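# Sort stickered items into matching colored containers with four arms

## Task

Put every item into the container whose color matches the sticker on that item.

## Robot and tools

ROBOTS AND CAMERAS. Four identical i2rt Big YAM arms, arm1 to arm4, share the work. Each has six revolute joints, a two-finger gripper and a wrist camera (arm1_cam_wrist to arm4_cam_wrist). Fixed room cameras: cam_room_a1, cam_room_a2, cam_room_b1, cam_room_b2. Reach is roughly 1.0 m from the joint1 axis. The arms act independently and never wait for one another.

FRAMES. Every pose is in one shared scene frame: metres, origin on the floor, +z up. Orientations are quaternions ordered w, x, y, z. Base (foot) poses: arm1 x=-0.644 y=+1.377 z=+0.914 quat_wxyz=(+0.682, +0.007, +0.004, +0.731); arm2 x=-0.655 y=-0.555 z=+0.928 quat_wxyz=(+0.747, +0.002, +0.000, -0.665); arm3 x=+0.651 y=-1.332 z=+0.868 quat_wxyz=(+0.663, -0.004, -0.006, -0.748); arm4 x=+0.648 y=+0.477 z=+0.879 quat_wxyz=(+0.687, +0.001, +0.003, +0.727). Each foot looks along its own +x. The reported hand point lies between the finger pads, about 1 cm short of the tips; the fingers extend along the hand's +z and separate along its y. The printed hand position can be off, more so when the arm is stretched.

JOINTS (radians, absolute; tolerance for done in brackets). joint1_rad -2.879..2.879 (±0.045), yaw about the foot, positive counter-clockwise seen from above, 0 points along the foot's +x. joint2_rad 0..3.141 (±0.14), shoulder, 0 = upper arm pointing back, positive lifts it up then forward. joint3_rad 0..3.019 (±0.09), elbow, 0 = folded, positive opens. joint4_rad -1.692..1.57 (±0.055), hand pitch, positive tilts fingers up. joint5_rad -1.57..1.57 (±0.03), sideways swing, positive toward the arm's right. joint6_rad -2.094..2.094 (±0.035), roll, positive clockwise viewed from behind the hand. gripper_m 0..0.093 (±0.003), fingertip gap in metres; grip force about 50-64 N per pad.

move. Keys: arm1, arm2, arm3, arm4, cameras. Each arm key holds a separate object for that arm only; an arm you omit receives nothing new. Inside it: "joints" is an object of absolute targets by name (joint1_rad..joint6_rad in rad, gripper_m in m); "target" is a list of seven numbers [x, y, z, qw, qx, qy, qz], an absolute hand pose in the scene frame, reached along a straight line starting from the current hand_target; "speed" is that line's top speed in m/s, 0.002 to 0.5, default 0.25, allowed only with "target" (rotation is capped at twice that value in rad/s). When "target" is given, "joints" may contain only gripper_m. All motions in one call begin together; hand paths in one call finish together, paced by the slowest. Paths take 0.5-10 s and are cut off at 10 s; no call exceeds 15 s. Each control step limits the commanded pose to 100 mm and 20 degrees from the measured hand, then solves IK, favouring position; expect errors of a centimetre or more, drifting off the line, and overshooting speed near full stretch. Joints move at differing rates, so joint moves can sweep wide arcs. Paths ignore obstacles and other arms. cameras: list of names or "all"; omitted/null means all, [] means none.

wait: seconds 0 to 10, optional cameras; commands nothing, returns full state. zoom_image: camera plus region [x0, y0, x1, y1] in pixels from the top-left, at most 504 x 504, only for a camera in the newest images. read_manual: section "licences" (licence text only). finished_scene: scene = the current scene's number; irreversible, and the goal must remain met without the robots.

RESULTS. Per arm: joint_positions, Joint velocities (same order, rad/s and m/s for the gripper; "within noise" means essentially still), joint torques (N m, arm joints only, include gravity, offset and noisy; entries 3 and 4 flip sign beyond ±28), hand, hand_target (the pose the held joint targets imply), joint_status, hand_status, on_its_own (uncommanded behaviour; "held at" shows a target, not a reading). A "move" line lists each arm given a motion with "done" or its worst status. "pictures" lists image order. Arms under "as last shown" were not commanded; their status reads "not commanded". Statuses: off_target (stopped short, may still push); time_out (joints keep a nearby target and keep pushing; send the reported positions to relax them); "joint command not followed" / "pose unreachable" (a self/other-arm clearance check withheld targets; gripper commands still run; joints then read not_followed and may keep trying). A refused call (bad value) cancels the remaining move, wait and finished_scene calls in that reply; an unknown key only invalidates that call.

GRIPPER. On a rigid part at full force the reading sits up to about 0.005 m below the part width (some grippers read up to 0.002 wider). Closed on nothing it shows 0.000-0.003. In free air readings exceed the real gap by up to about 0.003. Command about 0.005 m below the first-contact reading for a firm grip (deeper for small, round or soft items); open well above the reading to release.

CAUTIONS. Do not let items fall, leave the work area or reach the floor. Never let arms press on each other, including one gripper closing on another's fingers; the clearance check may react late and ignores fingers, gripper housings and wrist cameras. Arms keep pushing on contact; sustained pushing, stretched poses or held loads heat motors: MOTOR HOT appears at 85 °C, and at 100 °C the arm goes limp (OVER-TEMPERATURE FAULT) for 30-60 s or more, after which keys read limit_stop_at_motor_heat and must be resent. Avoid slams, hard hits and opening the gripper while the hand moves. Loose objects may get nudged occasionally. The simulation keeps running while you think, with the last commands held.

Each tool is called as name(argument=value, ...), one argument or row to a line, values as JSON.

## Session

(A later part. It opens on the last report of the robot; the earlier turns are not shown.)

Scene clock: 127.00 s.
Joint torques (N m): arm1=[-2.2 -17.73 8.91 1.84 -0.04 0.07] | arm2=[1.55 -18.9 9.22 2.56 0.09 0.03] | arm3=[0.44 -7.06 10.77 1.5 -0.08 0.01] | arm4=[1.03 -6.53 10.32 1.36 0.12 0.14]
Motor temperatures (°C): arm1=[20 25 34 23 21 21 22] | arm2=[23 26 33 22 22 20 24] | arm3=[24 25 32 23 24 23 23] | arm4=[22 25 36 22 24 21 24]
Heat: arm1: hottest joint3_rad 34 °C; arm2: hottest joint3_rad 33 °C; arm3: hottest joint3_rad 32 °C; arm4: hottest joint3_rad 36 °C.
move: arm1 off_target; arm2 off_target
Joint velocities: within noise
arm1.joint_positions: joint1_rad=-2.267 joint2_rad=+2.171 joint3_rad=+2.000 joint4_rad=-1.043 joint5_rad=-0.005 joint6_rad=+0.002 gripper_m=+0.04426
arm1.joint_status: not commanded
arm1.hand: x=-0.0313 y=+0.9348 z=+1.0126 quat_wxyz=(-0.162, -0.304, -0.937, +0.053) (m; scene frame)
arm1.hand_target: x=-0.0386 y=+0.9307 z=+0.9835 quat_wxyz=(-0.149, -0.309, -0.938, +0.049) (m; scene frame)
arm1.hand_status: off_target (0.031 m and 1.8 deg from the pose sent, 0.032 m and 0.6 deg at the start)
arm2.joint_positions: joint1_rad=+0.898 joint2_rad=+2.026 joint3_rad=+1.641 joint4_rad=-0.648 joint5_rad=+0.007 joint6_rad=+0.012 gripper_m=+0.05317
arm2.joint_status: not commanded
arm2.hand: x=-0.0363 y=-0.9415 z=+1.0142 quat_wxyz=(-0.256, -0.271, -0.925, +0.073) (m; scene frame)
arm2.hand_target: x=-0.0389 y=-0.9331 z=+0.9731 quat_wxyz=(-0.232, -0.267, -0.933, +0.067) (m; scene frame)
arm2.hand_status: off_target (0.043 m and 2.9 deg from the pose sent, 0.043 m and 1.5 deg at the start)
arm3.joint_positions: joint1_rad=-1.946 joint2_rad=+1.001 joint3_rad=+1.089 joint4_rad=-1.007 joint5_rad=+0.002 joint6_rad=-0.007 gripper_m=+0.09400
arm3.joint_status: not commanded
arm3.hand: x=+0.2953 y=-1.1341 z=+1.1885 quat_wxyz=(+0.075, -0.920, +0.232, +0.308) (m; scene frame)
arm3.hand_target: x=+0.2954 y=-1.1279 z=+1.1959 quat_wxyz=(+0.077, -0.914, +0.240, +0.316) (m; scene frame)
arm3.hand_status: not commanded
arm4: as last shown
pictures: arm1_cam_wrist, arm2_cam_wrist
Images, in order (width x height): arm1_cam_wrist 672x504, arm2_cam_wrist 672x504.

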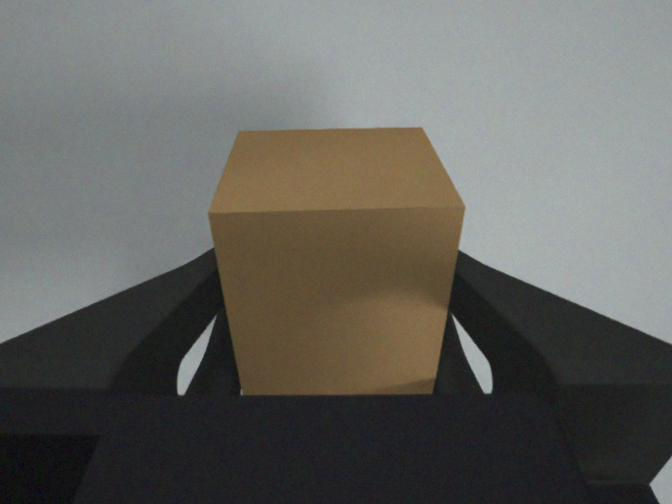

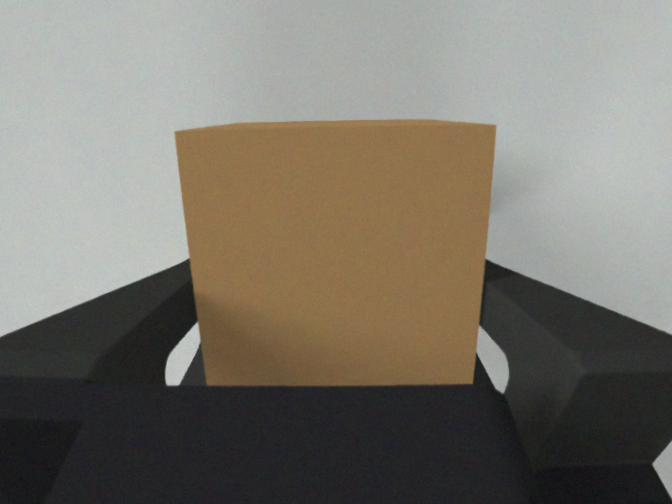

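In contact. Release, retreat, tuck.

move(
  arm1={"joints":{"gripper_m":0.075}},
  arm2={"joints":{"gripper_m":0.084}},
  cameras=["arm1_cam_wrist","arm2_cam_wrist"],
)

move(
  arm1={"target":[-0.13,1.0,1.10,0.2099,0.3035,0.9206,-0.0692]},
  arm2={"target":[-0.14,-0.87,1.13,0.2489,0.2647,0.9289,-0.0709]},
  cameras=[],
)

move(
  arm1={"joints":{"joint2_rad":1.0,"joint3_rad":1.1,"joint4_rad":-1.0}},
  arm2={"joints":{"joint2_rad":1.0,"joint3_rad":1.1,"joint4_rad":-1.0}},
  cameras=[],
)

move(
  arm4={"target":[0.040,0.890,1.09,0.1071,-0.8924,0.2943,0.3248]},
  arm3={"target":[0.033,-0.998,1.10,0.0937,-0.9037,0.2575,0.3289]},
  cameras=["arm3_cam_wrist","arm4_cam_wrist"],
)

Scene clock: 134.37 s.
Joint torques (N m): arm1=[-2.37 -17.55 10.84 1.43 -0.02 0] | arm2=[1.2 -19.72 9.26 2.35 0.03 0.03] | arm3=[0.32 -7.06 10.78 1.47 -0.08 0.02] | arm4=[0.5 -6.83 10.26 1.33 0.11 0.16]
Motor temperatures (°C): arm1=[20 26 33 23 21 21 22] | arm2=[23 26 32 22 22 20 24] | arm3=[24 25 32 23 24 23 23] | arm4=[22 25 36 22 24 21 24]
Heat: arm1: hottest joint3_rad 33 °C; arm2: hottest joint3_rad 32 °C; arm3: hottest joint3_rad 32 °C; arm4: hottest joint3_rad 36 °C.
move: arm1 done; arm2 done
Joint velocities: within noise
arm1.joint_positions: joint1_rad=-2.274 joint2_rad=+2.174 joint3_rad=+1.980 joint4_rad=-1.030 joint5_rad=-0.006 joint6_rad=+0.004 gripper_m=+0.07496
arm1.joint_status: all done
arm1.hand: x=-0.0371 y=+0.9327 z=+1.0022 quat_wxyz=(-0.157, -0.308, -0.937, +0.052) (m; scene frame)
arm1.hand_target: x=-0.0387 y=+0.9308 z=+0.9835 quat_wxyz=(-0.148, -0.309, -0.938, +0.049) (m; scene frame)
arm1.hand_status: not commanded
arm2.joint_positions: joint1_rad=+0.901 joint2_rad=+2.033 joint3_rad=+1.640 joint4_rad=-0.643 joint5_rad=+0.008 joint6_rad=+0.011 gripper_m=+0.08393
arm2.joint_status: all done
arm2.hand: x=-0.0350 y=-0.9399 z=+1.0096 quat_wxyz=(-0.254, -0.270, -0.926, +0.072) (m; scene frame)
arm2.hand_target: x=-0.0388 y=-0.9330 z=+0.9732 quat_wxyz=(-0.232, -0.267, -0.933, +0.067) (m; scene frame)
arm2.hand_status: not commanded
arm3, arm4: as last shown
pictures: arm1_cam_wrist, arm2_cam_wrist
Images, in order (width x height): arm1_cam_wrist 672x504, arm2_cam_wrist 672x504.

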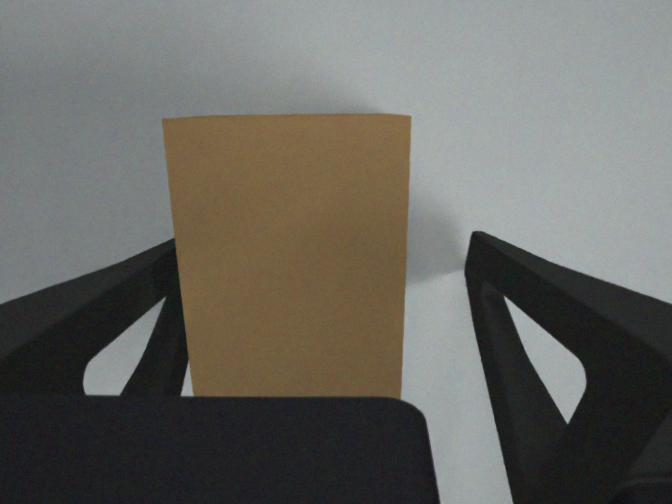

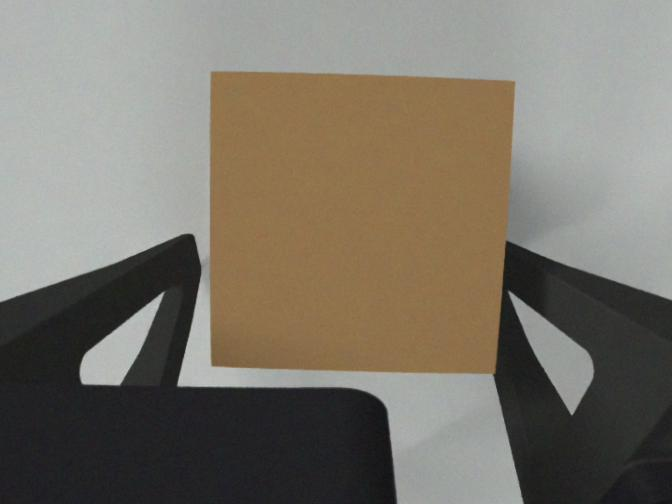

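Scene clock: 135.93 s.
Joint torques (N m): arm1=[-2.43 -13.74 11.3 1.69 0.01 0.02] | arm2=[1.44 -15.91 10.35 1.31 0.04 0.03] | arm3=[0.38 -7 10.77 1.5 -0.09 0.01] | arm4=[0.38 -6.36 10.28 1.36 0.1 0.13]
Motor temperatures (°C): arm1=[20 26 33 23 21 21 22] | arm2=[23 26 32 22 22 20 24] | arm3=[24 25 32 23 24 23 23] | arm4=[22 25 35 22 24 21 24]
Heat: arm1: hottest joint3_rad 33 °C; arm2: hottest joint3_rad 32 °C; arm3: hottest joint3_rad 32 °C; arm4: hottest joint3_rad 35 °C.
move: arm1 done; arm2 off_target
Joint velocities: within noise
arm1.joint_positions: joint1_rad=-2.274 joint2_rad=+1.731 joint3_rad=+1.529 joint4_rad=-0.917 joint5_rad=-0.006 joint6_rad=+0.005 gripper_m=+0.07496
arm1.joint_status: not commanded
arm1.hand: x=-0.1323 y=+1.0033 z=+1.1005 quat_wxyz=(-0.206, -0.305, -0.927, +0.067) (m; scene frame)
arm1.hand_target: x=-0.1301 y=+0.9999 z=+1.1001 quat_wxyz=(-0.211, -0.305, -0.926, +0.070) (m; scene frame)
arm1.hand_status: done (0.004 m and 0.6 deg from the pose sent, 0.151 m and 6.7 deg at the start)
arm2.joint_positions: joint1_rad=+0.901 joint2_rad=+1.608 joint3_rad=+1.398 joint4_rad=-0.796 joint5_rad=+0.008 joint6_rad=+0.011 gripper_m=+0.08393
arm2.joint_status: not commanded
arm2.hand: x=-0.1382 y=-0.8769 z=+1.1471 quat_wxyz=(-0.268, -0.269, -0.922, +0.076) (m; scene frame)
arm2.hand_target: x=-0.1402 y=-0.8701 z=+1.1302 quat_wxyz=(-0.249, -0.265, -0.929, +0.071) (m; scene frame)
arm2.hand_status: off_target (0.019 m and 2.4 deg from the pose sent, 0.174 m and 0.9 deg at the start)
arm3, arm4: as last shown
pictures: none
No camera images: "cameras" was empty.

Scene clock: 137.50 s.
Joint torques (N m): arm1=[-1.9 -2.55 11.86 1.13 0.05 0.04] | arm2=[1.38 -5.89 11.22 1.74 0.04 0.04] | arm3=[0.32 -7.24 10.73 1.52 -0.08 0.02] | arm4=[0.62 -6.71 10.39 1.22 0.14 0.16]
Motor temperatures (°C): arm1=[20 26 33 23 21 21 22] | arm2=[23 26 32 22 22 20 24] | arm3=[24 25 32 23 24 23 23] | arm4=[22 25 35 22 24 21 24]
Heat: arm1: hottest joint3_rad 33 °C; arm2: hottest joint3_rad 32 °C; arm3: hottest joint3_rad 32 °C; arm4: hottest joint3_rad 35 °C.
move: arm1 done; arm2 done
Joint velocities: within noise
arm1.joint_positions: joint1_rad=-2.274 joint2_rad=+0.991 joint3_rad=+1.097 joint4_rad=-0.995 joint5_rad=-0.006 joint6_rad=+0.005 gripper_m=+0.07496
arm1.joint_status: all done
arm1.hand: x=-0.3112 y=+1.1363 z=+1.2426 quat_wxyz=(-0.312, -0.295, -0.897, +0.102) (m; scene frame)
arm1.hand_target: x=-0.3107 y=+1.1347 z=+1.2395 quat_wxyz=(-0.306, -0.296, -0.899, +0.101) (m; scene frame)
arm1.hand_status: not commanded
arm2.joint_positions: joint1_rad=+0.901 joint2_rad=+0.985 joint3_rad=+1.107 joint4_rad=-0.992 joint5_rad=+0.008 joint6_rad=+0.011 gripper_m=+0.08393
arm2.joint_status: all done
arm2.hand: x=-0.3105 y=-0.7713 z=+1.2703 quat_wxyz=(-0.330, -0.263, -0.902, +0.094) (m; scene frame)
arm2.hand_target: x=-0.3083 y=-0.7689 z=+1.2596 quat_wxyz=(-0.317, -0.259, -0.908, +0.090) (m; scene frame)
arm2.hand_status: not commanded
arm3, arm4: as last shown
pictures: none
No camera images: "cameras" was empty.

Scene clock: 139.60 s.
Joint torques (N m): arm1=[-1.9 -3.14 11.82 1.18 0.02 0.03] | arm2=[1.44 -5.89 11.23 1.73 0.04 0.04] | arm3=[2.61 -19.72 14.19 1.58 0.16 0.04] | arm4=[1.2 -20.78 13.01 1.13 0.21 0.15]
Motor temperatures (°C): arm1=[20 26 34 23 21 21 22] | arm2=[23 26 32 22 22 20 24] | arm3=[24 25 32 23 24 23 23] | arm4=[22 25 36 22 24 21 24]
Heat: arm1: hottest joint3_rad 34 °C; arm2: hottest joint3_rad 32 °C; arm3: hottest joint3_rad 32 °C; arm4: hottest joint3_rad 36 °C.
move: arm3 off_target; arm4 off_target
Joint velocities: within noise
arm1, arm2: as last shown
arm3.joint_positions: joint1_rad=-1.941 joint2_rad=+1.763 joint3_rad=+1.545 joint4_rad=-0.708 joint5_rad=+0.057 joint6_rad=+0.046 gripper_m=+0.09400
arm3.joint_status: not commanded
arm3.hand: x=+0.0546 y=-0.9987 z=+1.0725 quat_wxyz=(+0.090, -0.913, +0.262, +0.301) (m; scene frame)
arm3.hand_target: x=+0.0348 y=-0.9991 z=+1.1003 quat_wxyz=(+0.093, -0.904, +0.257, +0.329) (m; scene frame)
arm3.hand_status: off_target (0.035 m and 3.5 deg from the pose sent, 0.308 m and 4.8 deg at the start)
arm4.joint_positions: joint1_rad=+0.921 joint2_rad=+1.864 joint3_rad=+1.631 joint4_rad=-0.689 joint5_rad=+0.033 joint6_rad=+0.023 gripper_m=+0.09401
arm4.joint_status: not commanded
arm4.hand: x=+0.0583 y=+0.8835 z=+1.0695 quat_wxyz=(-0.102, +0.901, -0.293, -0.303) (m; scene frame)
arm4.hand_target: x=+0.0413 y=+0.8891 z=+1.0902 quat_wxyz=(-0.107, +0.892, -0.294, -0.325) (m; scene frame)
arm4.hand_status: off_target (0.028 m and 2.8 deg from the pose sent, 0.351 m and 4.1 deg at the start)
pictures: arm3_cam_wrist, arm4_cam_wrist
Images, in order (width x height): arm3_cam_wrist 672x504, arm4_cam_wrist 672x504.

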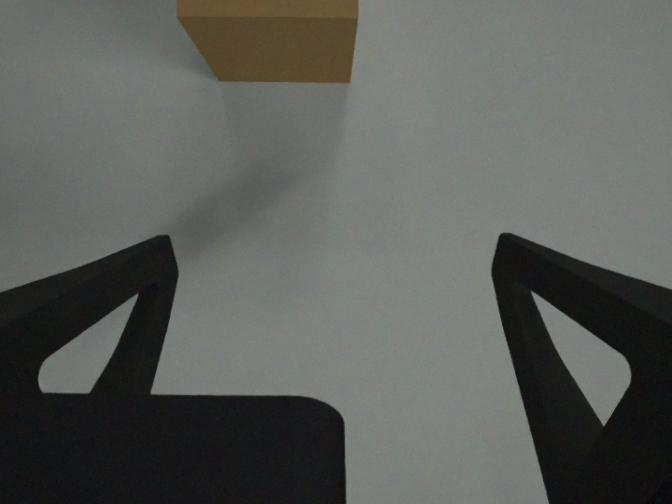

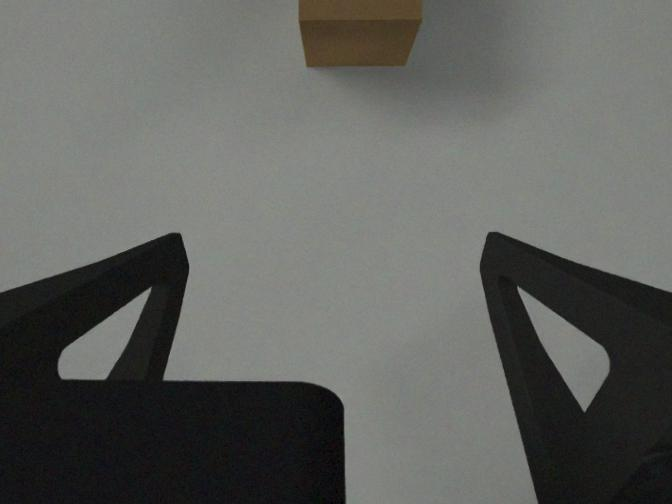

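move(
  arm4={"target":[-0.014,0.948,1.072,0.1071,-0.8924,0.2943,0.3248]},
  arm3={"target":[-0.027,-0.981,1.08,0.0937,-0.9037,0.2575,0.3289]},
  cameras=["arm3_cam_wrist","arm4_cam_wrist"],
)

Scene clock: 148.60 s.
Joint torques (N m): arm1=[-1.55 -2.67 11.92 1.2 0.02 0.05] | arm2=[1.44 -5.77 11.22 1.74 0.03 0.04] | arm3=[2.32 -22.77 14.23 1.01 0.17 0.02] | arm4=[0.85 -24.35 13.26 0.59 0 -0.02]
Motor temperatures (°C): arm1=[20 25 34 23 21 21 22] | arm2=[23 26 33 22 22 20 24] | arm3=[24 25 32 23 24 23 23] | arm4=[22 26 36 22 24 21 24]
Heat: arm1: hottest joint3_rad 34 °C; arm2: hottest joint3_rad 33 °C; arm3: hottest joint3_rad 32 °C; arm4: hottest joint3_rad 36 °C.
move: arm3 off_target; arm4 off_target
Joint velocities: within noise
arm1, arm2: as last shown
arm3.joint_positions: joint1_rad=-1.918 joint2_rad=+1.940 joint3_rad=+1.748 joint4_rad=-0.721 joint5_rad=+0.069 joint6_rad=+0.060 gripper_m=+0.09400
arm3.joint_status: not commanded
arm3.hand: x=-0.0104 y=-0.9812 z=+1.0544 quat_wxyz=(+0.091, -0.911, +0.260, +0.308) (m; scene frame)
arm3.hand_target: x=-0.0257 y=-0.9818 z=+1.0802 quat_wxyz=(+0.093, -0.904, +0.257, +0.329) (m; scene frame)
arm3.hand_status: off_target (0.030 m and 2.6 deg from the pose sent, 0.084 m and 3.5 deg at the start)
arm4.joint_positions: joint1_rad=+0.907 joint2_rad=+2.092 joint3_rad=+1.943 joint4_rad=-0.754 joint5_rad=+0.023 joint6_rad=+0.023 gripper_m=+0.09401
arm4.joint_status: not commanded
arm4.hand: x=-0.0051 y=+0.9377 z=+1.0562 quat_wxyz=(-0.103, +0.896, -0.297, -0.312) (m; scene frame)
arm4.hand_target: x=-0.0130 y=+0.9474 z=+1.0719 quat_wxyz=(-0.107, +0.892, -0.294, -0.325) (m; scene frame)
arm4.hand_status: off_target (0.021 m and 1.6 deg from the pose sent, 0.097 m and 2.8 deg at the start)
pictures: arm3_cam_wrist, arm4_cam_wrist
Images, in order (width x height): arm3_cam_wrist 672x504, arm4_cam_wrist 672x504.

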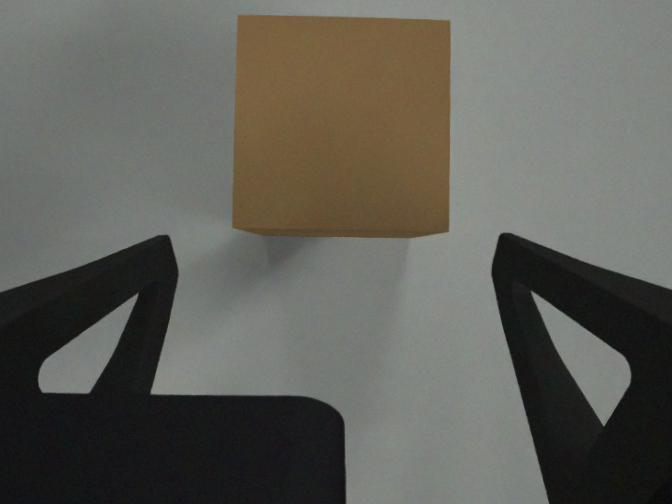

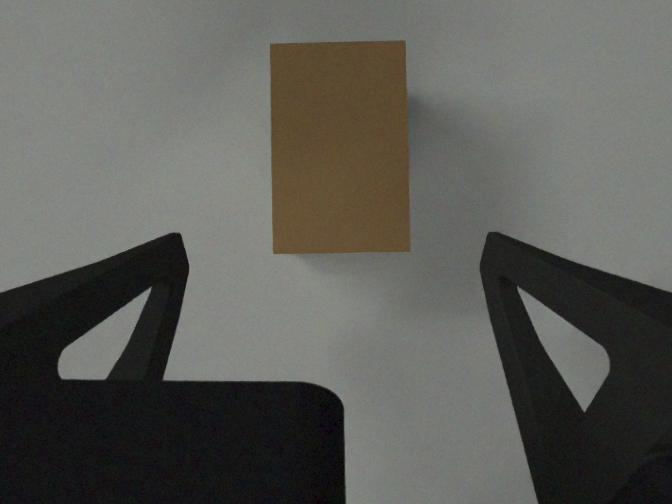

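move(
  arm4={"target":[-0.044,0.970,1.000,0.1071,-0.8924,0.2943,0.3248],"speed":0.15},
  arm3={"target":[-0.054,-0.957,1.012,0.0937,-0.9037,0.2575,0.3289],"speed":0.15},
  cameras=["arm3_cam_wrist","arm4_cam_wrist"],
)

Scene clock: 155.23 s.
Joint torques (N m): arm1=[-2.2 -2.49 11.69 1.11 0.04 0.01] | arm2=[1.38 -5.83 11.21 1.76 0.04 0.03] | arm3=[1.38 -20.72 12.9 1.55 0.08 -0.13] | arm4=[0.56 -23.18 12.29 1.33 0.04 0.02]
Motor temperatures (°C): arm1=[20 25 34 23 21 21 22] | arm2=[23 26 33 22 22 20 23] | arm3=[24 26 32 23 24 23 23] | arm4=[22 26 38 22 24 21 24]
Heat: arm1: hottest joint3_rad 34 °C; arm2: hottest joint3_rad 33 °C; arm3: hottest joint3_rad 32 °C; arm4: hottest joint3_rad 38 °C.
move: arm3 off_target; arm4 off_target
Joint velocities: within noise
arm1, arm2: as last shown
arm3.joint_positions: joint1_rad=-1.920 joint2_rad=+2.039 joint3_rad=+1.801 joint4_rad=-0.635 joint5_rad=+0.062 joint6_rad=+0.064 gripper_m=+0.09396
arm3.joint_status: not commanded
arm3.hand: x=-0.0418 y=-0.9652 z=+1.0216 quat_wxyz=(+0.091, -0.904, +0.260, +0.327) (m; scene frame)
arm3.hand_target: x=-0.0529 y=-0.9574 z=+1.0118 quat_wxyz=(+0.094, -0.904, +0.258, +0.329) (m; scene frame)
arm3.hand_status: off_target (0.018 m and 0.5 deg from the pose sent, 0.065 m and 2.6 deg at the start)
arm4.joint_positions: joint1_rad=+0.910 joint2_rad=+2.213 joint3_rad=+2.027 joint4_rad=-0.697 joint5_rad=+0.022 joint6_rad=+0.020 gripper_m=+0.09398
arm4.joint_status: not commanded
arm4.hand: x=-0.0360 y=+0.9554 z=+1.0133 quat_wxyz=(-0.105, +0.894, -0.293, -0.322) (m; scene frame)
arm4.hand_target: x=-0.0427 y=+0.9691 z=+1.0000 quat_wxyz=(-0.107, +0.892, -0.294, -0.325) (m; scene frame)
arm4.hand_status: off_target (0.021 m and 0.5 deg from the pose sent, 0.076 m and 1.6 deg at the start)
pictures: arm3_cam_wrist, arm4_cam_wrist
Images, in order (width x height): arm3_cam_wrist 672x504, arm4_cam_wrist 672x504.

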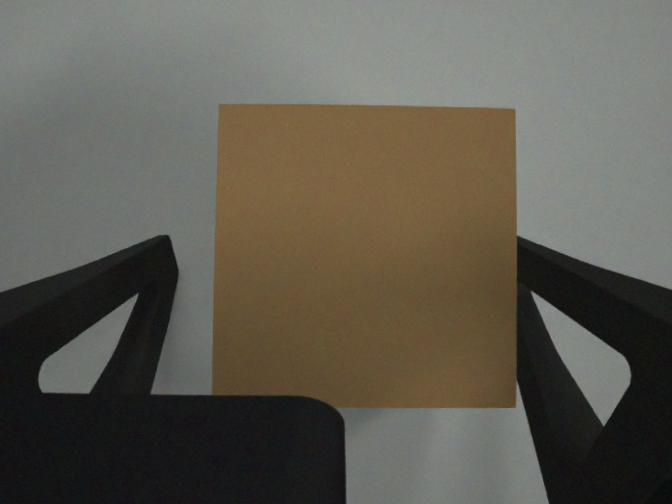

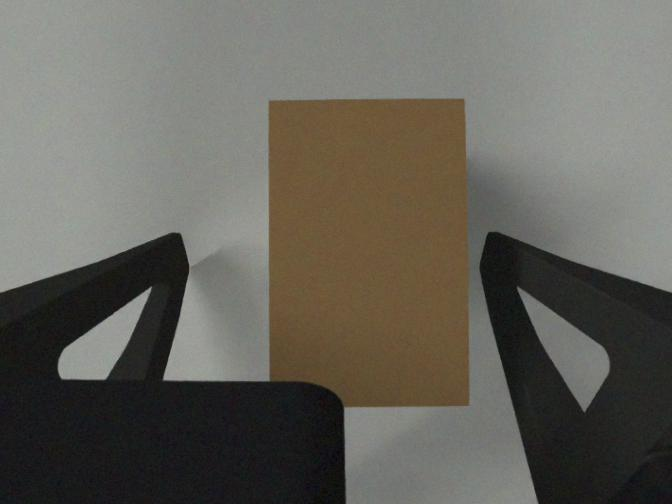

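move(
  arm4={"joints":{"gripper_m":0.032}},
  arm3={"joints":{"gripper_m":0.042}},
  cameras=[],
)

move(
  arm4={"target":[0.06,0.88,1.12,0.1071,-0.8924,0.2943,0.3248]},
  arm3={"target":[0.05,-1.01,1.12,0.0937,-0.9037,0.2575,0.3289]},
  cameras=["arm3_cam_wrist","arm4_cam_wrist"],
)

move(
  arm3={"joints":{"joint2_rad":1.0,"joint3_rad":1.1,"joint4_rad":-1.4,"joint5_rad":0,"joint6_rad":0}},
  arm4={"joints":{"joint2_rad":1.0,"joint3_rad":1.1,"joint4_rad":-1.4,"joint5_rad":0,"joint6_rad":0}},
  cameras=[],
)

move(
  arm3={"joints":{"joint1_rad":0.94}},
  arm4={"joints":{"joint1_rad":-1.09}},
  cameras=[],
)

move(
  arm3={"target":[1.115,-1.766,1.0,0.1615,0.3609,0.9163,-0.0636],"speed":0.4},
  arm4={"target":[1.045,0.713,1.0,0.1673,-0.2631,0.9490,0.0464],"speed":0.4},
  cameras=["arm3_cam_wrist","arm4_cam_wrist"],
)

Scene clock: 182.20 s.
Joint torques (N m): arm1=[-2.08 -2.67 11.78 1.22 0.04 0.01] | arm2=[1.38 -5.77 11.21 1.73 0.04 0.04] | arm3=[1.44 -20.6 12.89 1.55 0.15 -0.13] | arm4=[0.91 -23.59 12.26 1.33 0.03 -0.01]
Motor temperatures (°C): arm1=[20 25 35 23 21 21 22] | arm2=[23 25 33 22 22 20 23] | arm3=[24 26 35 23 24 23 23] | arm4=[22 25 42 22 24 21 24]
Heat: arm1: hottest joint3_rad 35 °C; arm2: hottest joint3_rad 33 °C; arm3: hottest joint3_rad 35 °C; arm4: hottest joint3_rad 42 °C.
move: arm3 off_target; arm4 off_target
Joint velocities: within noise
arm1, arm2: as last shown
arm3.joint_positions: joint1_rad=-1.920 joint2_rad=+2.039 joint3_rad=+1.801 joint4_rad=-0.633 joint5_rad=+0.059 joint6_rad=+0.064 gripper_m=+0.05320
arm3.joint_status: gripper_m off_target (ended at +0.05322, target +0.04200)
arm3.hand: x=-0.0424 y=-0.9653 z=+1.0216 quat_wxyz=(+0.090, -0.904, +0.260, +0.328) (m; scene frame)
arm3.hand_target: x=-0.0530 y=-0.9574 z=+1.0119 quat_wxyz=(+0.094, -0.904, +0.258, +0.329) (m; scene frame)
arm3.hand_status: not commanded
arm4.joint_positions: joint1_rad=+0.902 joint2_rad=+2.213 joint3_rad=+2.027 joint4_rad=-0.697 joint5_rad=+0.022 joint6_rad=+0.020 gripper_m=+0.04456
arm4.joint_status: gripper_m off_target (ended at +0.04459, target +0.03200)
arm4.hand: x=-0.0319 y=+0.9611 z=+1.0133 quat_wxyz=(-0.106, +0.893, -0.297, -0.321) (m; scene frame)
arm4.hand_target: x=-0.0426 y=+0.9691 z=+1.0001 quat_wxyz=(-0.107, +0.892, -0.294, -0.325) (m; scene frame)
arm4.hand_status: not commanded
pictures: none
No camera images: "cameras" was empty.

Scene clock: 183.73 s.
Joint torques (N m): arm1=[-2.32 -2.96 11.78 1.18 0.05 0] | arm2=[1.26 -5.83 11.18 1.72 0.03 0.03] | arm3=[1.49 -18.61 9.61 1.1 0.15 -0.11] | arm4=[1.61 -20.37 9.62 0.77 0.19 0.15]
Motor temperatures (°C): arm1=[20 24 35 23 21 21 22] | arm2=[23 25 33 22 22 20 23] | arm3=[24 26 35 23 24 23 23] | arm4=[22 26 42 22 24 21 25]
Heat: arm1: hottest joint3_rad 35 °C; arm2: hottest joint3_rad 33 °C; arm3: hottest joint3_rad 35 °C; arm4: hottest joint3_rad 42 °C.
move: arm3 done; arm4 done
Joint velocities: within noise
arm1, arm2: as last shown
arm3.joint_positions: joint1_rad=-1.920 joint2_rad=+1.703 joint3_rad=+1.579 joint4_rad=-0.728 joint5_rad=+0.061 joint6_rad=+0.064 gripper_m=+0.05318
arm3.joint_status: not commanded
arm3.hand: x=+0.0495 y=-1.0103 z=+1.1276 quat_wxyz=(+0.093, -0.900, +0.259, +0.337) (m; scene frame)
arm3.hand_target: x=+0.0500 y=-1.0099 z=+1.1200 quat_wxyz=(+0.094, -0.904, +0.258, +0.329) (m; scene frame)
arm3.hand_status: done (0.008 m and 1.0 deg from the pose sent, 0.142 m and 0.5 deg at the start)
arm4.joint_positions: joint1_rad=+0.919 joint2_rad=+1.796 joint3_rad=+1.664 joint4_rad=-0.723 joint5_rad=+0.032 joint6_rad=+0.020 gripper_m=+0.04456
arm4.joint_status: not commanded
arm4.hand: x=+0.0624 y=+0.8828 z=+1.1288 quat_wxyz=(-0.111, +0.890, -0.290, -0.333) (m; scene frame)
arm4.hand_target: x=+0.0602 y=+0.8800 z=+1.1200 quat_wxyz=(-0.107, +0.892, -0.294, -0.325) (m; scene frame)
arm4.hand_status: done (0.010 m and 1.2 deg from the pose sent, 0.163 m and 0.5 deg at the start)
pictures: arm3_cam_wrist, arm4_cam_wrist
Images, in order (width x height): arm3_cam_wrist 672x504, arm4_cam_wrist 672x504.

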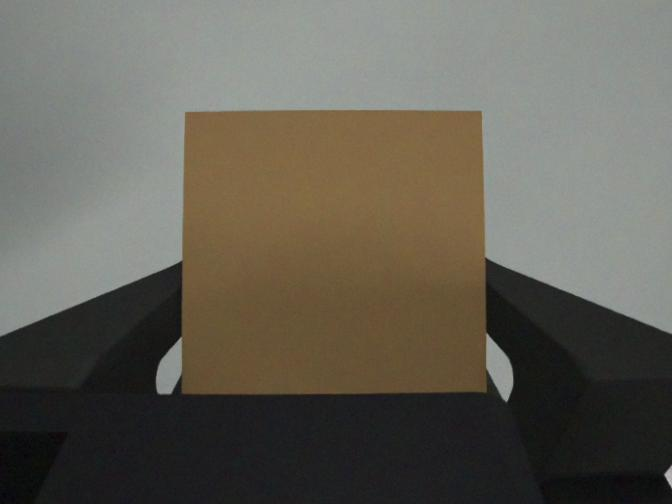

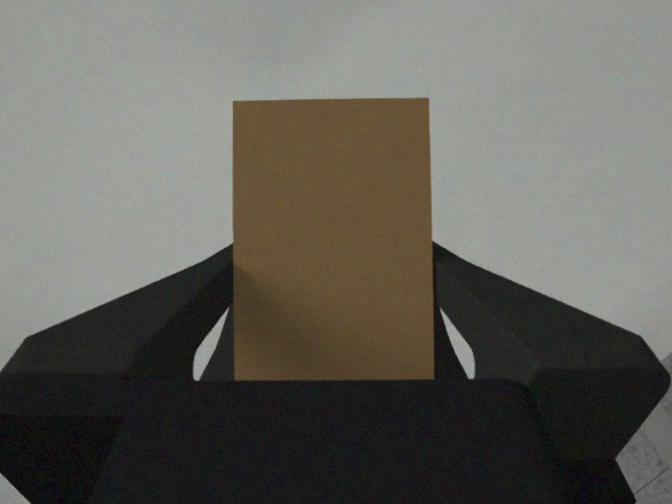

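Scene clock: 185.27 s.
Joint torques (N m): arm1=[-2.14 -3.43 11.81 1.13 0.03 -0.01] | arm2=[1.38 -5.89 11.19 1.72 0.04 0.04] | arm3=[1.32 -5.42 9.07 0.34 -0.07 -0.13] | arm4=[1.32 -5.07 9.06 0.14 -0.03 -0.09]
Motor temperatures (°C): arm1=[20 24 35 23 21 21 22] | arm2=[23 25 33 22 22 20 23] | arm3=[24 26 35 23 24 23 23] | arm4=[22 26 42 22 24 21 25]
Heat: arm1: hottest joint3_rad 35 °C; arm2: hottest joint3_rad 33 °C; arm3: hottest joint3_rad 35 °C; arm4: hottest joint3_rad 42 °C.
move: arm3 done; arm4 done
Joint velocities: within noise
arm1, arm2: as last shown
arm3.joint_positions: joint1_rad=-1.920 joint2_rad=+0.993 joint3_rad=+1.103 joint4_rad=-1.395 joint5_rad=+0.002 joint6_rad=+0.007 gripper_m=+0.05318
arm3.joint_status: all done
arm3.hand: x=+0.3650 y=-1.1815 z=+1.1561 quat_wxyz=(+0.027, -0.962, +0.235, +0.136) (m; scene frame)
arm3.hand_target: x=+0.3656 y=-1.1822 z=+1.1522 quat_wxyz=(+0.025, -0.964, +0.232, +0.129) (m; scene frame)
arm3.hand_status: not commanded
arm4.joint_positions: joint1_rad=+0.919 joint2_rad=+0.990 joint3_rad=+1.098 joint4_rad=-1.391 joint5_rad=+0.003 joint6_rad=+0.014 gripper_m=+0.04456
arm4.joint_status: all done
arm4.hand: x=+0.3847 y=+0.6588 z=+1.1697 quat_wxyz=(-0.040, +0.944, -0.297, -0.139) (m; scene frame)
arm4.hand_target: x=+0.3834 y=+0.6568 z=+1.1670 quat_wxyz=(-0.037, +0.948, -0.288, -0.131) (m; scene frame)
arm4.hand_status: not commanded
pictures: none
No camera images: "cameras" was empty.

Scene clock: 187.57 s.
Joint torques (N m): arm1=[-3.02 -2.78 11.88 1.26 0.02 0] | arm2=[1.55 -5.95 11.22 1.73 0.03 0.04] | arm3=[1.73 -6.53 9.09 0.32 0.11 -0.1] | arm4=[0.97 -6.3 8.88 0.06 0.03 -0.11]
Motor temperatures (°C): arm1=[20 24 35 23 21 21 22] | arm2=[23 25 34 22 22 20 23] | arm3=[24 26 34 23 24 23 23] | arm4=[22 26 41 22 24 21 25]
Heat: arm1: hottest joint3_rad 35 °C; arm2: hottest joint3_rad 34 °C; arm3: hottest joint3_rad 34 °C; arm4: hottest joint3_rad 41 °C.
move: arm3 done; arm4 done
Joint velocities: within noise
arm1, arm2: as last shown
arm3.joint_positions: joint1_rad=+0.932 joint2_rad=+1.006 joint3_rad=+1.103 joint4_rad=-1.395 joint5_rad=-0.002 joint6_rad=+0.006 gripper_m=+0.05318
arm3.joint_status: all done
arm3.hand: x=+0.8848 y=-1.5501 z=+1.1578 quat_wxyz=(-0.130, -0.369, -0.919, +0.055) (m; scene frame)
arm3.hand_target: x=+0.8841 y=-1.5465 z=+1.1578 quat_wxyz=(-0.128, -0.363, -0.921, +0.056) (m; scene frame)
arm3.hand_status: not commanded
arm4.joint_positions: joint1_rad=-1.090 joint2_rad=+0.998 joint3_rad=+1.098 joint4_rad=-1.391 joint5_rad=+0.001 joint6_rad=+0.012 gripper_m=+0.04464
arm4.joint_status: all done
arm4.hand: x=+0.9257 y=+0.6424 z=+1.1649 quat_wxyz=(-0.132, +0.258, -0.957, -0.036) (m; scene frame)
arm4.hand_target: x=+0.9245 y=+0.6419 z=+1.1644 quat_wxyz=(-0.127, +0.263, -0.956, -0.035) (m; scene frame)
arm4.hand_status: not commanded
pictures: none
No camera images: "cameras" was empty.

Scene clock: 189.23 s.
Joint torques (N m): arm1=[-1.85 -2.55 11.82 1.16 0.03 0.02] | arm2=[1.32 -5.89 11.23 1.72 0.03 0.04] | arm3=[1.32 -21.25 13.08 0.69 -0.06 -0.12] | arm4=[0.79 -12.16 8.46 1.1 -0.03 -0.09]
Motor temperatures (°C): arm1=[20 24 35 23 21 21 22] | arm2=[23 25 34 22 22 20 23] | arm3=[24 26 34 23 24 23 23] | arm4=[22 26 41 22 24 21 25]
Heat: arm1: hottest joint3_rad 35 °C; arm2: hottest joint3_rad 34 °C; arm3: hottest joint3_rad 34 °C; arm4: hottest joint3_rad 41 °C.
move: arm3 off_target; arm4 done
Joint velocities: within noise
arm1.joint_positions: joint1_rad=-2.274 joint2_rad=+0.991 joint3_rad=+1.097 joint4_rad=-0.995 joint5_rad=-0.006 joint6_rad=+0.005 gripper_m=+0.07496
arm1.joint_status: not commanded
arm1.hand: x=-0.3112 y=+1.1363 z=+1.2426 quat_wxyz=(-0.312, -0.295, -0.897, +0.102) (m; scene frame)
arm1.hand_target: x=-0.3107 y=+1.1347 z=+1.2395 quat_wxyz=(-0.306, -0.296, -0.899, +0.101) (m; scene frame)
arm1.hand_status: not commanded
arm2.joint_positions: joint1_rad=+0.901 joint2_rad=+0.985 joint3_rad=+1.107 joint4_rad=-0.992 joint5_rad=+0.008 joint6_rad=+0.011 gripper_m=+0.08393
arm2.joint_status: not commanded
arm2.hand: x=-0.3105 y=-0.7713 z=+1.2703 quat_wxyz=(-0.330, -0.263, -0.902, +0.094) (m; scene frame)
arm2.hand_target: x=-0.3083 y=-0.7689 z=+1.2596 quat_wxyz=(-0.317, -0.259, -0.908, +0.090) (m; scene frame)
arm2.hand_status: not commanded
arm3.joint_positions: joint1_rad=+0.932 joint2_rad=+1.859 joint3_rad=+1.479 joint4_rad=-0.921 joint5_rad=-0.008 joint6_rad=+0.004 gripper_m=+0.05318
arm3.joint_status: not commanded
arm3.hand: x=+1.0974 y=-1.7529 z=+0.9694 quat_wxyz=(-0.130, -0.368, -0.919, +0.052) (m; scene frame)
arm3.hand_target: x=+1.1137 y=-1.7648 z=+1.0004 quat_wxyz=(-0.162, -0.361, -0.916, +0.064) (m; scene frame)
arm3.hand_status: off_target (0.038 m and 4.0 deg from the pose sent, 0.353 m and 3.8 deg at the start)
arm4.joint_positions: joint1_rad=-1.090 joint2_rad=+1.412 joint3_rad=+0.971 joint4_rad=-0.797 joint5_rad=+0.001 joint6_rad=+0.009 gripper_m=+0.04464
arm4.joint_status: not commanded
arm4.hand: x=+1.0393 y=+0.7100 z=+0.9962 quat_wxyz=(-0.157, +0.258, -0.952, -0.043) (m; scene frame)
arm4.hand_target: x=+1.0448 y=+0.7130 z=+1.0000 quat_wxyz=(-0.167, +0.263, -0.949, -0.046) (m; scene frame)
arm4.hand_status: done (0.007 m and 1.5 deg from the pose sent, 0.215 m and 4.4 deg at the start)
pictures: arm3_cam_wrist, arm4_cam_wrist
Images, in order (width x height): arm3_cam_wrist 672x504, arm4_cam_wrist 672x504.

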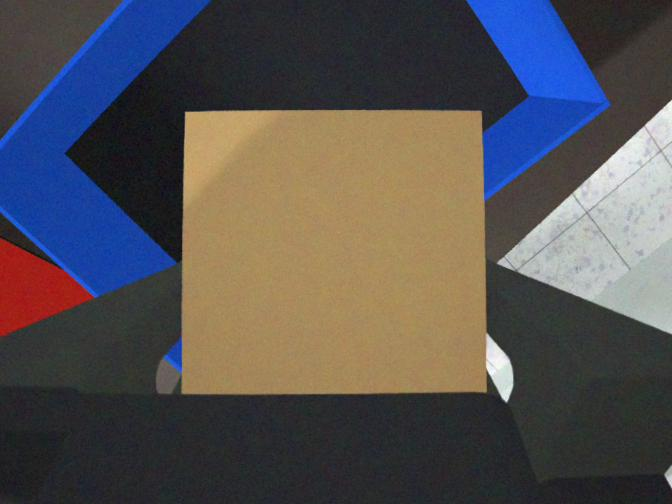

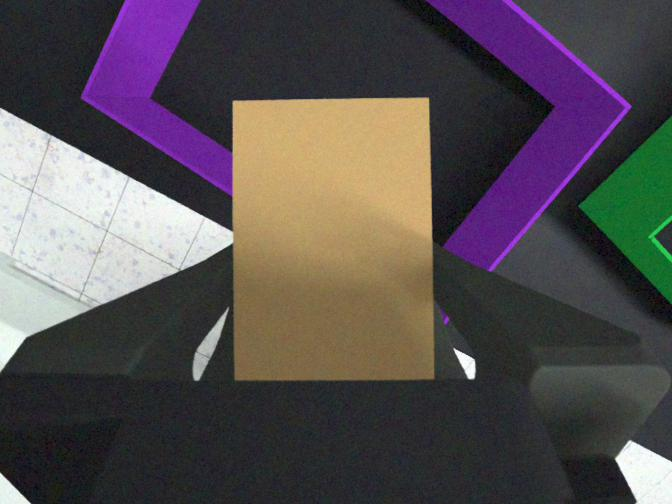

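move(
  arm3={"target":[1.152,-1.760,0.89,0.2408,0.3540,0.8987,-0.0949],"speed":0.3},
  arm4={"target":[1.111,0.736,0.88,0.2494,-0.2581,0.9307,0.0692],"speed":0.3},
  cameras=["arm3_cam_wrist","arm4_cam_wrist"],
)

Scene clock: 202.80 s.
Joint torques (N m): arm1=[-2.02 -3.49 11.93 1.11 0.02 -0.01] | arm2=[1.38 -5.83 11.21 1.72 0.04 0.03] | arm3=[1.55 -21.77 8.31 1.63 0.14 0.04] | arm4=[0.62 -16.5 6.91 1.46 -0.06 -0.08]
Motor temperatures (°C): arm1=[20 24 35 23 21 21 22] | arm2=[23 25 34 22 22 20 23] | arm3=[24 27 33 23 24 23 24] | arm4=[22 26 39 22 24 21 25]
Heat: arm1: hottest joint3_rad 35 °C; arm2: hottest joint3_rad 34 °C; arm3: hottest joint3_rad 33 °C; arm4: hottest joint3_rad 39 °C.
move: arm3 off_target; arm4 off_target
Joint velocities: within noise
arm1, arm2: as last shown
arm3.joint_positions: joint1_rad=+0.982 joint2_rad=+1.975 joint3_rad=+1.330 joint4_rad=-0.446 joint5_rad=+0.012 joint6_rad=+0.038 gripper_m=+0.05318
arm3.joint_status: not commanded
arm3.hand: x=+1.1437 y=-1.7580 z=+0.8778 quat_wxyz=(-0.225, -0.355, -0.903, +0.090) (m; scene frame)
arm3.hand_target: x=+1.1519 y=-1.7598 z=+0.8900 quat_wxyz=(-0.241, -0.354, -0.899, +0.095) (m; scene frame)
arm3.hand_status: off_target (0.015 m and 2.0 deg from the pose sent, 0.097 m and 14.0 deg at the start)
arm4.joint_positions: joint1_rad=-1.117 joint2_rad=+1.727 joint3_rad=+0.892 joint4_rad=-0.243 joint5_rad=-0.015 joint6_rad=-0.018 gripper_m=+0.04464
arm4.joint_status: not commanded
arm4.hand: x=+1.1011 y=+0.7332 z=+0.8702 quat_wxyz=(-0.232, +0.255, -0.936, -0.065) (m; scene frame)
arm4.hand_target: x=+1.1109 y=+0.7359 z=+0.8802 quat_wxyz=(-0.249, +0.258, -0.931, -0.069) (m; scene frame)
arm4.hand_status: off_target (0.014 m and 2.2 deg from the pose sent, 0.139 m and 11.3 deg at the start)
pictures: arm3_cam_wrist, arm4_cam_wrist
Images, in order (width x height): arm3_cam_wrist 672x504, arm4_cam_wrist 672x504.

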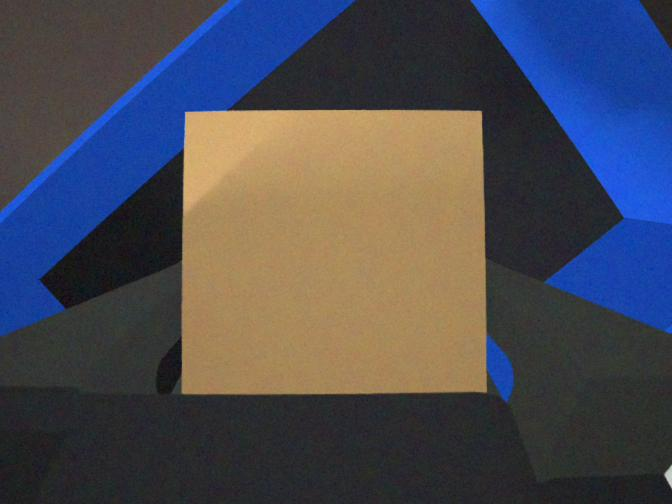

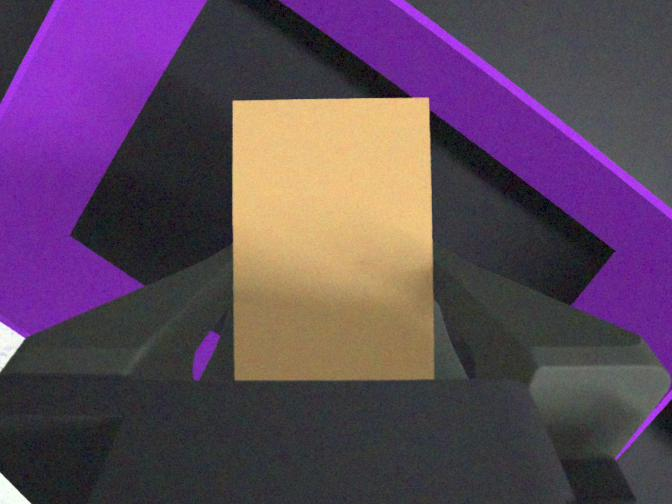

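move(
  arm3={"target":[1.149,-1.760,0.775,0.2408,0.3540,0.8987,-0.0949],"speed":0.2},
  arm4={"target":[1.105,0.735,0.77,0.2494,-0.2581,0.9307,0.0692],"speed":0.2},
  cameras=[],
)

move(
  arm3={"target":[1.149,-1.760,0.736,0.2408,0.3540,0.8987,-0.0949],"speed":0.06},
  arm4={"target":[1.105,0.735,0.730,0.2494,-0.2581,0.9307,0.0692],"speed":0.06},
  cameras=["arm3_cam_wrist","arm4_cam_wrist"],
)

Scene clock: 208.67 s.
Joint torques (N m): arm1=[-1.9 -2.49 11.75 1.26 0.04 0.05] | arm2=[1.38 -5.83 11.23 1.7 0.05 0.03] | arm3=[1.44 -22.53 6.67 1.68 0.12 0.01] | arm4=[0.56 -16.97 4.68 1.46 0.05 -0.04]
Motor temperatures (°C): arm1=[20 24 36 23 21 21 21] | arm2=[23 25 34 22 22 20 23] | arm3=[24 27 33 23 24 23 24] | arm4=[22 26 38 22 24 21 26]
Heat: arm1: hottest joint3_rad 36 °C; arm2: hottest joint3_rad 34 °C; arm3: hottest joint3_rad 33 °C; arm4: hottest joint3_rad 38 °C.
move: arm3 off_target; arm4 done
Joint velocities: within noise
arm1, arm2: as last shown
arm3.joint_positions: joint1_rad=+0.982 joint2_rad=+2.172 joint3_rad=+1.286 joint4_rad=-0.203 joint5_rad=+0.012 joint6_rad=+0.039 gripper_m=+0.05318
arm3.joint_status: not commanded
arm3.hand: x=+1.1409 y=-1.7570 z=+0.7649 quat_wxyz=(-0.227, -0.355, -0.903, +0.090) (m; scene frame)
arm3.hand_target: x=+1.1489 y=-1.7598 z=+0.7750 quat_wxyz=(-0.241, -0.354, -0.899, +0.095) (m; scene frame)
arm3.hand_status: off_target (0.013 m and 1.8 deg from the pose sent, 0.103 m and 2.0 deg at the start)
arm4.joint_positions: joint1_rad=-1.117 joint2_rad=+1.980 joint3_rad=+0.854 joint4_rad=+0.062 joint5_rad=-0.015 joint6_rad=-0.018 gripper_m=+0.04464
arm4.joint_status: not commanded
arm4.hand: x=+1.0990 y=+0.7320 z=+0.7672 quat_wxyz=(-0.239, +0.255, -0.935, -0.067) (m; scene frame)
arm4.hand_target: x=+1.1051 y=+0.7350 z=+0.7702 quat_wxyz=(-0.250, +0.258, -0.931, -0.069) (m; scene frame)
arm4.hand_status: done (0.007 m and 1.4 deg from the pose sent, 0.100 m and 2.2 deg at the start)
pictures: none
No camera images: "cameras" was empty.

Scene clock: 209.83 s.
Joint torques (N m): arm1=[-2.08 -2.61 11.82 1.22 0.05 0.01] | arm2=[1.32 -5.77 11.22 1.73 0.04 0.04] | arm3=[1.38 -19.08 7.04 1.42 0.14 -0.01] | arm4=[0.73 -14.21 4.93 1.31 0 -0.04]
Motor temperatures (°C): arm1=[20 24 36 23 21 21 21] | arm2=[23 25 34 22 22 20 23] | arm3=[24 27 33 23 24 23 24] | arm4=[22 26 38 22 24 21 26]
Heat: arm1: hottest joint3_rad 36 °C; arm2: hottest joint3_rad 34 °C; arm3: hottest joint3_rad 33 °C; arm4: hottest joint3_rad 38 °C.
move: arm3 off_target; arm4 off_target
Joint velocities: within noise
arm1, arm2: as last shown
arm3.joint_positions: joint1_rad=+0.982 joint2_rad=+2.208 joint3_rad=+1.287 joint4_rad=-0.124 joint5_rad=+0.013 joint6_rad=+0.040 gripper_m=+0.05318
arm3.joint_status: not commanded
arm3.hand: x=+1.1471 y=-1.7626 z=+0.7514 quat_wxyz=(-0.246, -0.353, -0.897, +0.097) (m; scene frame)
arm3.hand_target: x=+1.1485 y=-1.7596 z=+0.7362 quat_wxyz=(-0.241, -0.354, -0.899, +0.095) (m; scene frame)
arm3.hand_status: off_target (0.016 m and 0.7 deg from the pose sent, 0.030 m and 1.8 deg at the start)
arm4.joint_positions: joint1_rad=-1.117 joint2_rad=+2.055 joint3_rad=+0.857 joint4_rad=+0.164 joint5_rad=-0.015 joint6_rad=-0.018 gripper_m=+0.04464
arm4.joint_status: not commanded
arm4.hand: x=+1.1026 y=+0.7339 z=+0.7428 quat_wxyz=(-0.253, +0.254, -0.931, -0.071) (m; scene frame)
arm4.hand_target: x=+1.1047 y=+0.7348 z=+0.7304 quat_wxyz=(-0.249, +0.258, -0.931, -0.069) (m; scene frame)
arm4.hand_status: off_target (0.013 m and 0.6 deg from the pose sent, 0.038 m and 1.4 deg at the start)
pictures: arm3_cam_wrist, arm4_cam_wrist
Images, in order (width x height): arm3_cam_wrist 672x504, arm4_cam_wrist 672x504.

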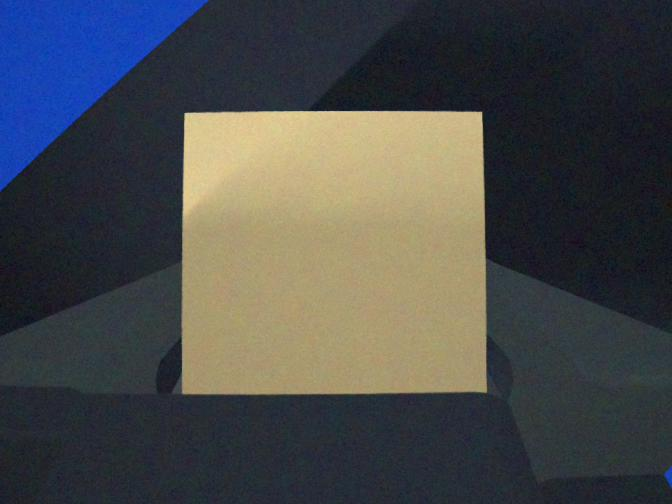

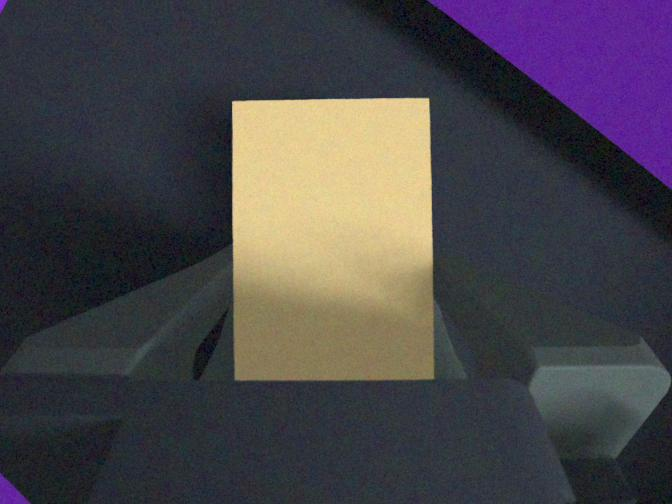

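Contact on both. Release and retreat.

move(
  arm3={"joints":{"gripper_m":0.082}},
  arm4={"joints":{"gripper_m":0.075}},
  cameras=[],
)

move(
  arm3={"target":[1.10,-1.71,0.90,0.2408,0.3540,0.8987,-0.0949]},
  arm4={"target":[1.045,0.70,0.90,0.2494,-0.2581,0.9307,0.0692]},
  cameras=["arm3_cam_wrist","arm4_cam_wrist"],
)

Scene clock: 213.57 s.
Joint torques (N m): arm1=[-2.08 -3.49 11.97 1.16 0.07 0.05] | arm2=[1.38 -5.89 11.19 1.73 0.04 0.03] | arm3=[1.38 -19.66 7.04 1.35 0.1 -0.05] | arm4=[0.85 -15.38 4.82 1.2 0.04 -0.06]
Motor temperatures (°C): arm1=[20 24 36 23 21 21 21] | arm2=[23 25 34 22 22 20 23] | arm3=[24 27 32 23 24 23 24] | arm4=[22 26 37 22 24 21 26]
Heat: arm1: hottest joint3_rad 36 °C; arm2: hottest joint3_rad 34 °C; arm3: hottest joint3_rad 32 °C; arm4: hottest joint3_rad 37 °C.
move: arm3 done; arm4 done
Joint velocities: within noise
arm1, arm2: as last shown
arm3.joint_positions: joint1_rad=+0.982 joint2_rad=+2.215 joint3_rad=+1.287 joint4_rad=-0.122 joint5_rad=+0.013 joint6_rad=+0.043 gripper_m=+0.08196
arm3.joint_status: all done
arm3.hand: x=+1.1461 y=-1.7619 z=+0.7473 quat_wxyz=(-0.244, -0.355, -0.897, +0.096) (m; scene frame)
arm3.hand_target: x=+1.1486 y=-1.7596 z=+0.7363 quat_wxyz=(-0.241, -0.354, -0.899, +0.095) (m; scene frame)
arm3.hand_status: not commanded
arm4.joint_positions: joint1_rad=-1.117 joint2_rad=+2.067 joint3_rad=+0.857 joint4_rad=+0.165 joint5_rad=-0.015 joint6_rad=-0.019 gripper_m=+0.07490
arm4.joint_status: all done
arm4.hand: x=+1.1000 y=+0.7324 z=+0.7372 quat_wxyz=(-0.247, +0.254, -0.932, -0.069) (m; scene frame)
arm4.hand_target: x=+1.1047 y=+0.7347 z=+0.7303 quat_wxyz=(-0.249, +0.258, -0.931, -0.069) (m; scene frame)
arm4.hand_status: not commanded
pictures: none
No camera images: "cameras" was empty.

Scene clock: 215.03 s.
Joint torques (N m): arm1=[-1.96 -3.43 11.77 1.25 0.03 -0.02] | arm2=[1.38 -5.89 11.22 1.72 0.04 0.04] | arm3=[2.2 -16.85 7.25 0.77 0.13 0.03] | arm4=[0.5 -11.46 6.46 0.47 -0.07 -0.05]
Motor temperatures (°C): arm1=[20 24 36 23 21 21 21] | arm2=[23 25 34 22 22 20 23] | arm3=[24 27 32 23 24 23 24] | arm4=[22 26 37 22 24 21 26]
Heat: arm1: hottest joint3_rad 36 °C; arm2: hottest joint3_rad 34 °C; arm3: hottest joint3_rad 32 °C; arm4: hottest joint3_rad 37 °C.
move: arm3 off_target; arm4 done
Joint velocities: within noise
arm1, arm2: as last shown
arm3.joint_positions: joint1_rad=+0.984 joint2_rad=+1.786 joint3_rad=+1.110 joint4_rad=-0.360 joint5_rad=+0.017 joint6_rad=+0.046 gripper_m=+0.08196
arm3.joint_status: not commanded
arm3.hand: x=+1.0986 y=-1.7188 z=+0.9086 quat_wxyz=(-0.250, -0.355, -0.895, +0.100) (m; scene frame)
arm3.hand_target: x=+1.0998 y=-1.7100 z=+0.9001 quat_wxyz=(-0.241, -0.354, -0.899, +0.095) (m; scene frame)
arm3.hand_status: off_target (0.012 m and 1.3 deg from the pose sent, 0.168 m and 0.4 deg at the start)
arm4.joint_positions: joint1_rad=-1.117 joint2_rad=+1.504 joint3_rad=+0.704 joint4_rad=-0.220 joint5_rad=-0.015 joint6_rad=-0.020 gripper_m=+0.07491
arm4.joint_status: not commanded
arm4.hand: x=+1.0477 y=+0.7034 z=+0.9057 quat_wxyz=(-0.259, +0.254, -0.929, -0.072) (m; scene frame)
arm4.hand_target: x=+1.0449 y=+0.7000 z=+0.9000 quat_wxyz=(-0.249, +0.258, -0.931, -0.069) (m; scene frame)
arm4.hand_status: done (0.007 m and 1.3 deg from the pose sent, 0.175 m and 0.5 deg at the start)
pictures: arm3_cam_wrist, arm4_cam_wrist
Images, in order (width x height): arm3_cam_wrist 672x504, arm4_cam_wrist 672x504.

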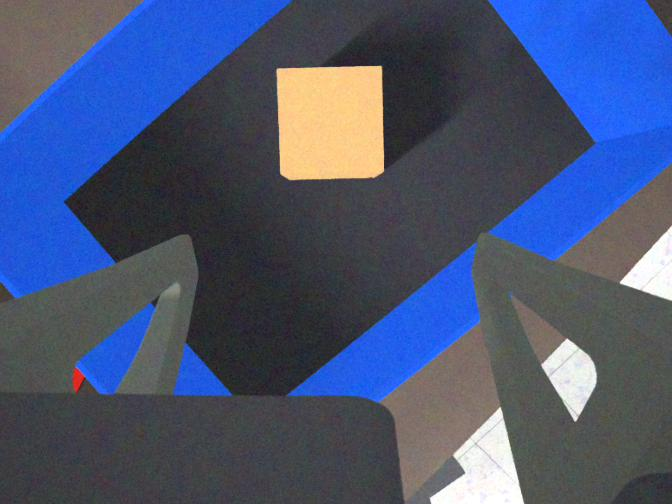

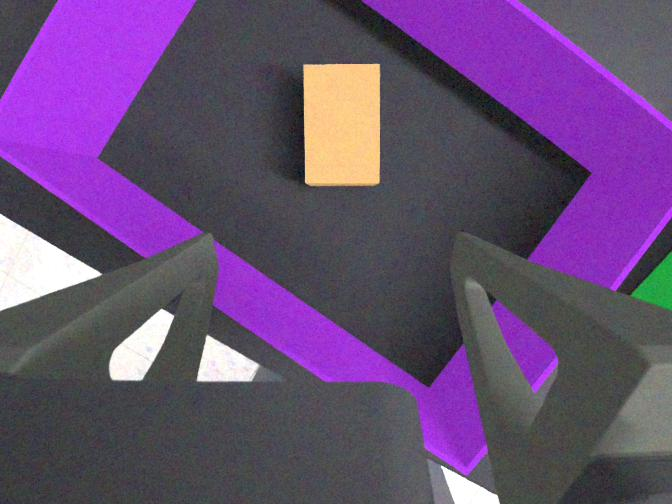

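finished_scene(
  scene=3,
)

The scene is finished: the task was done.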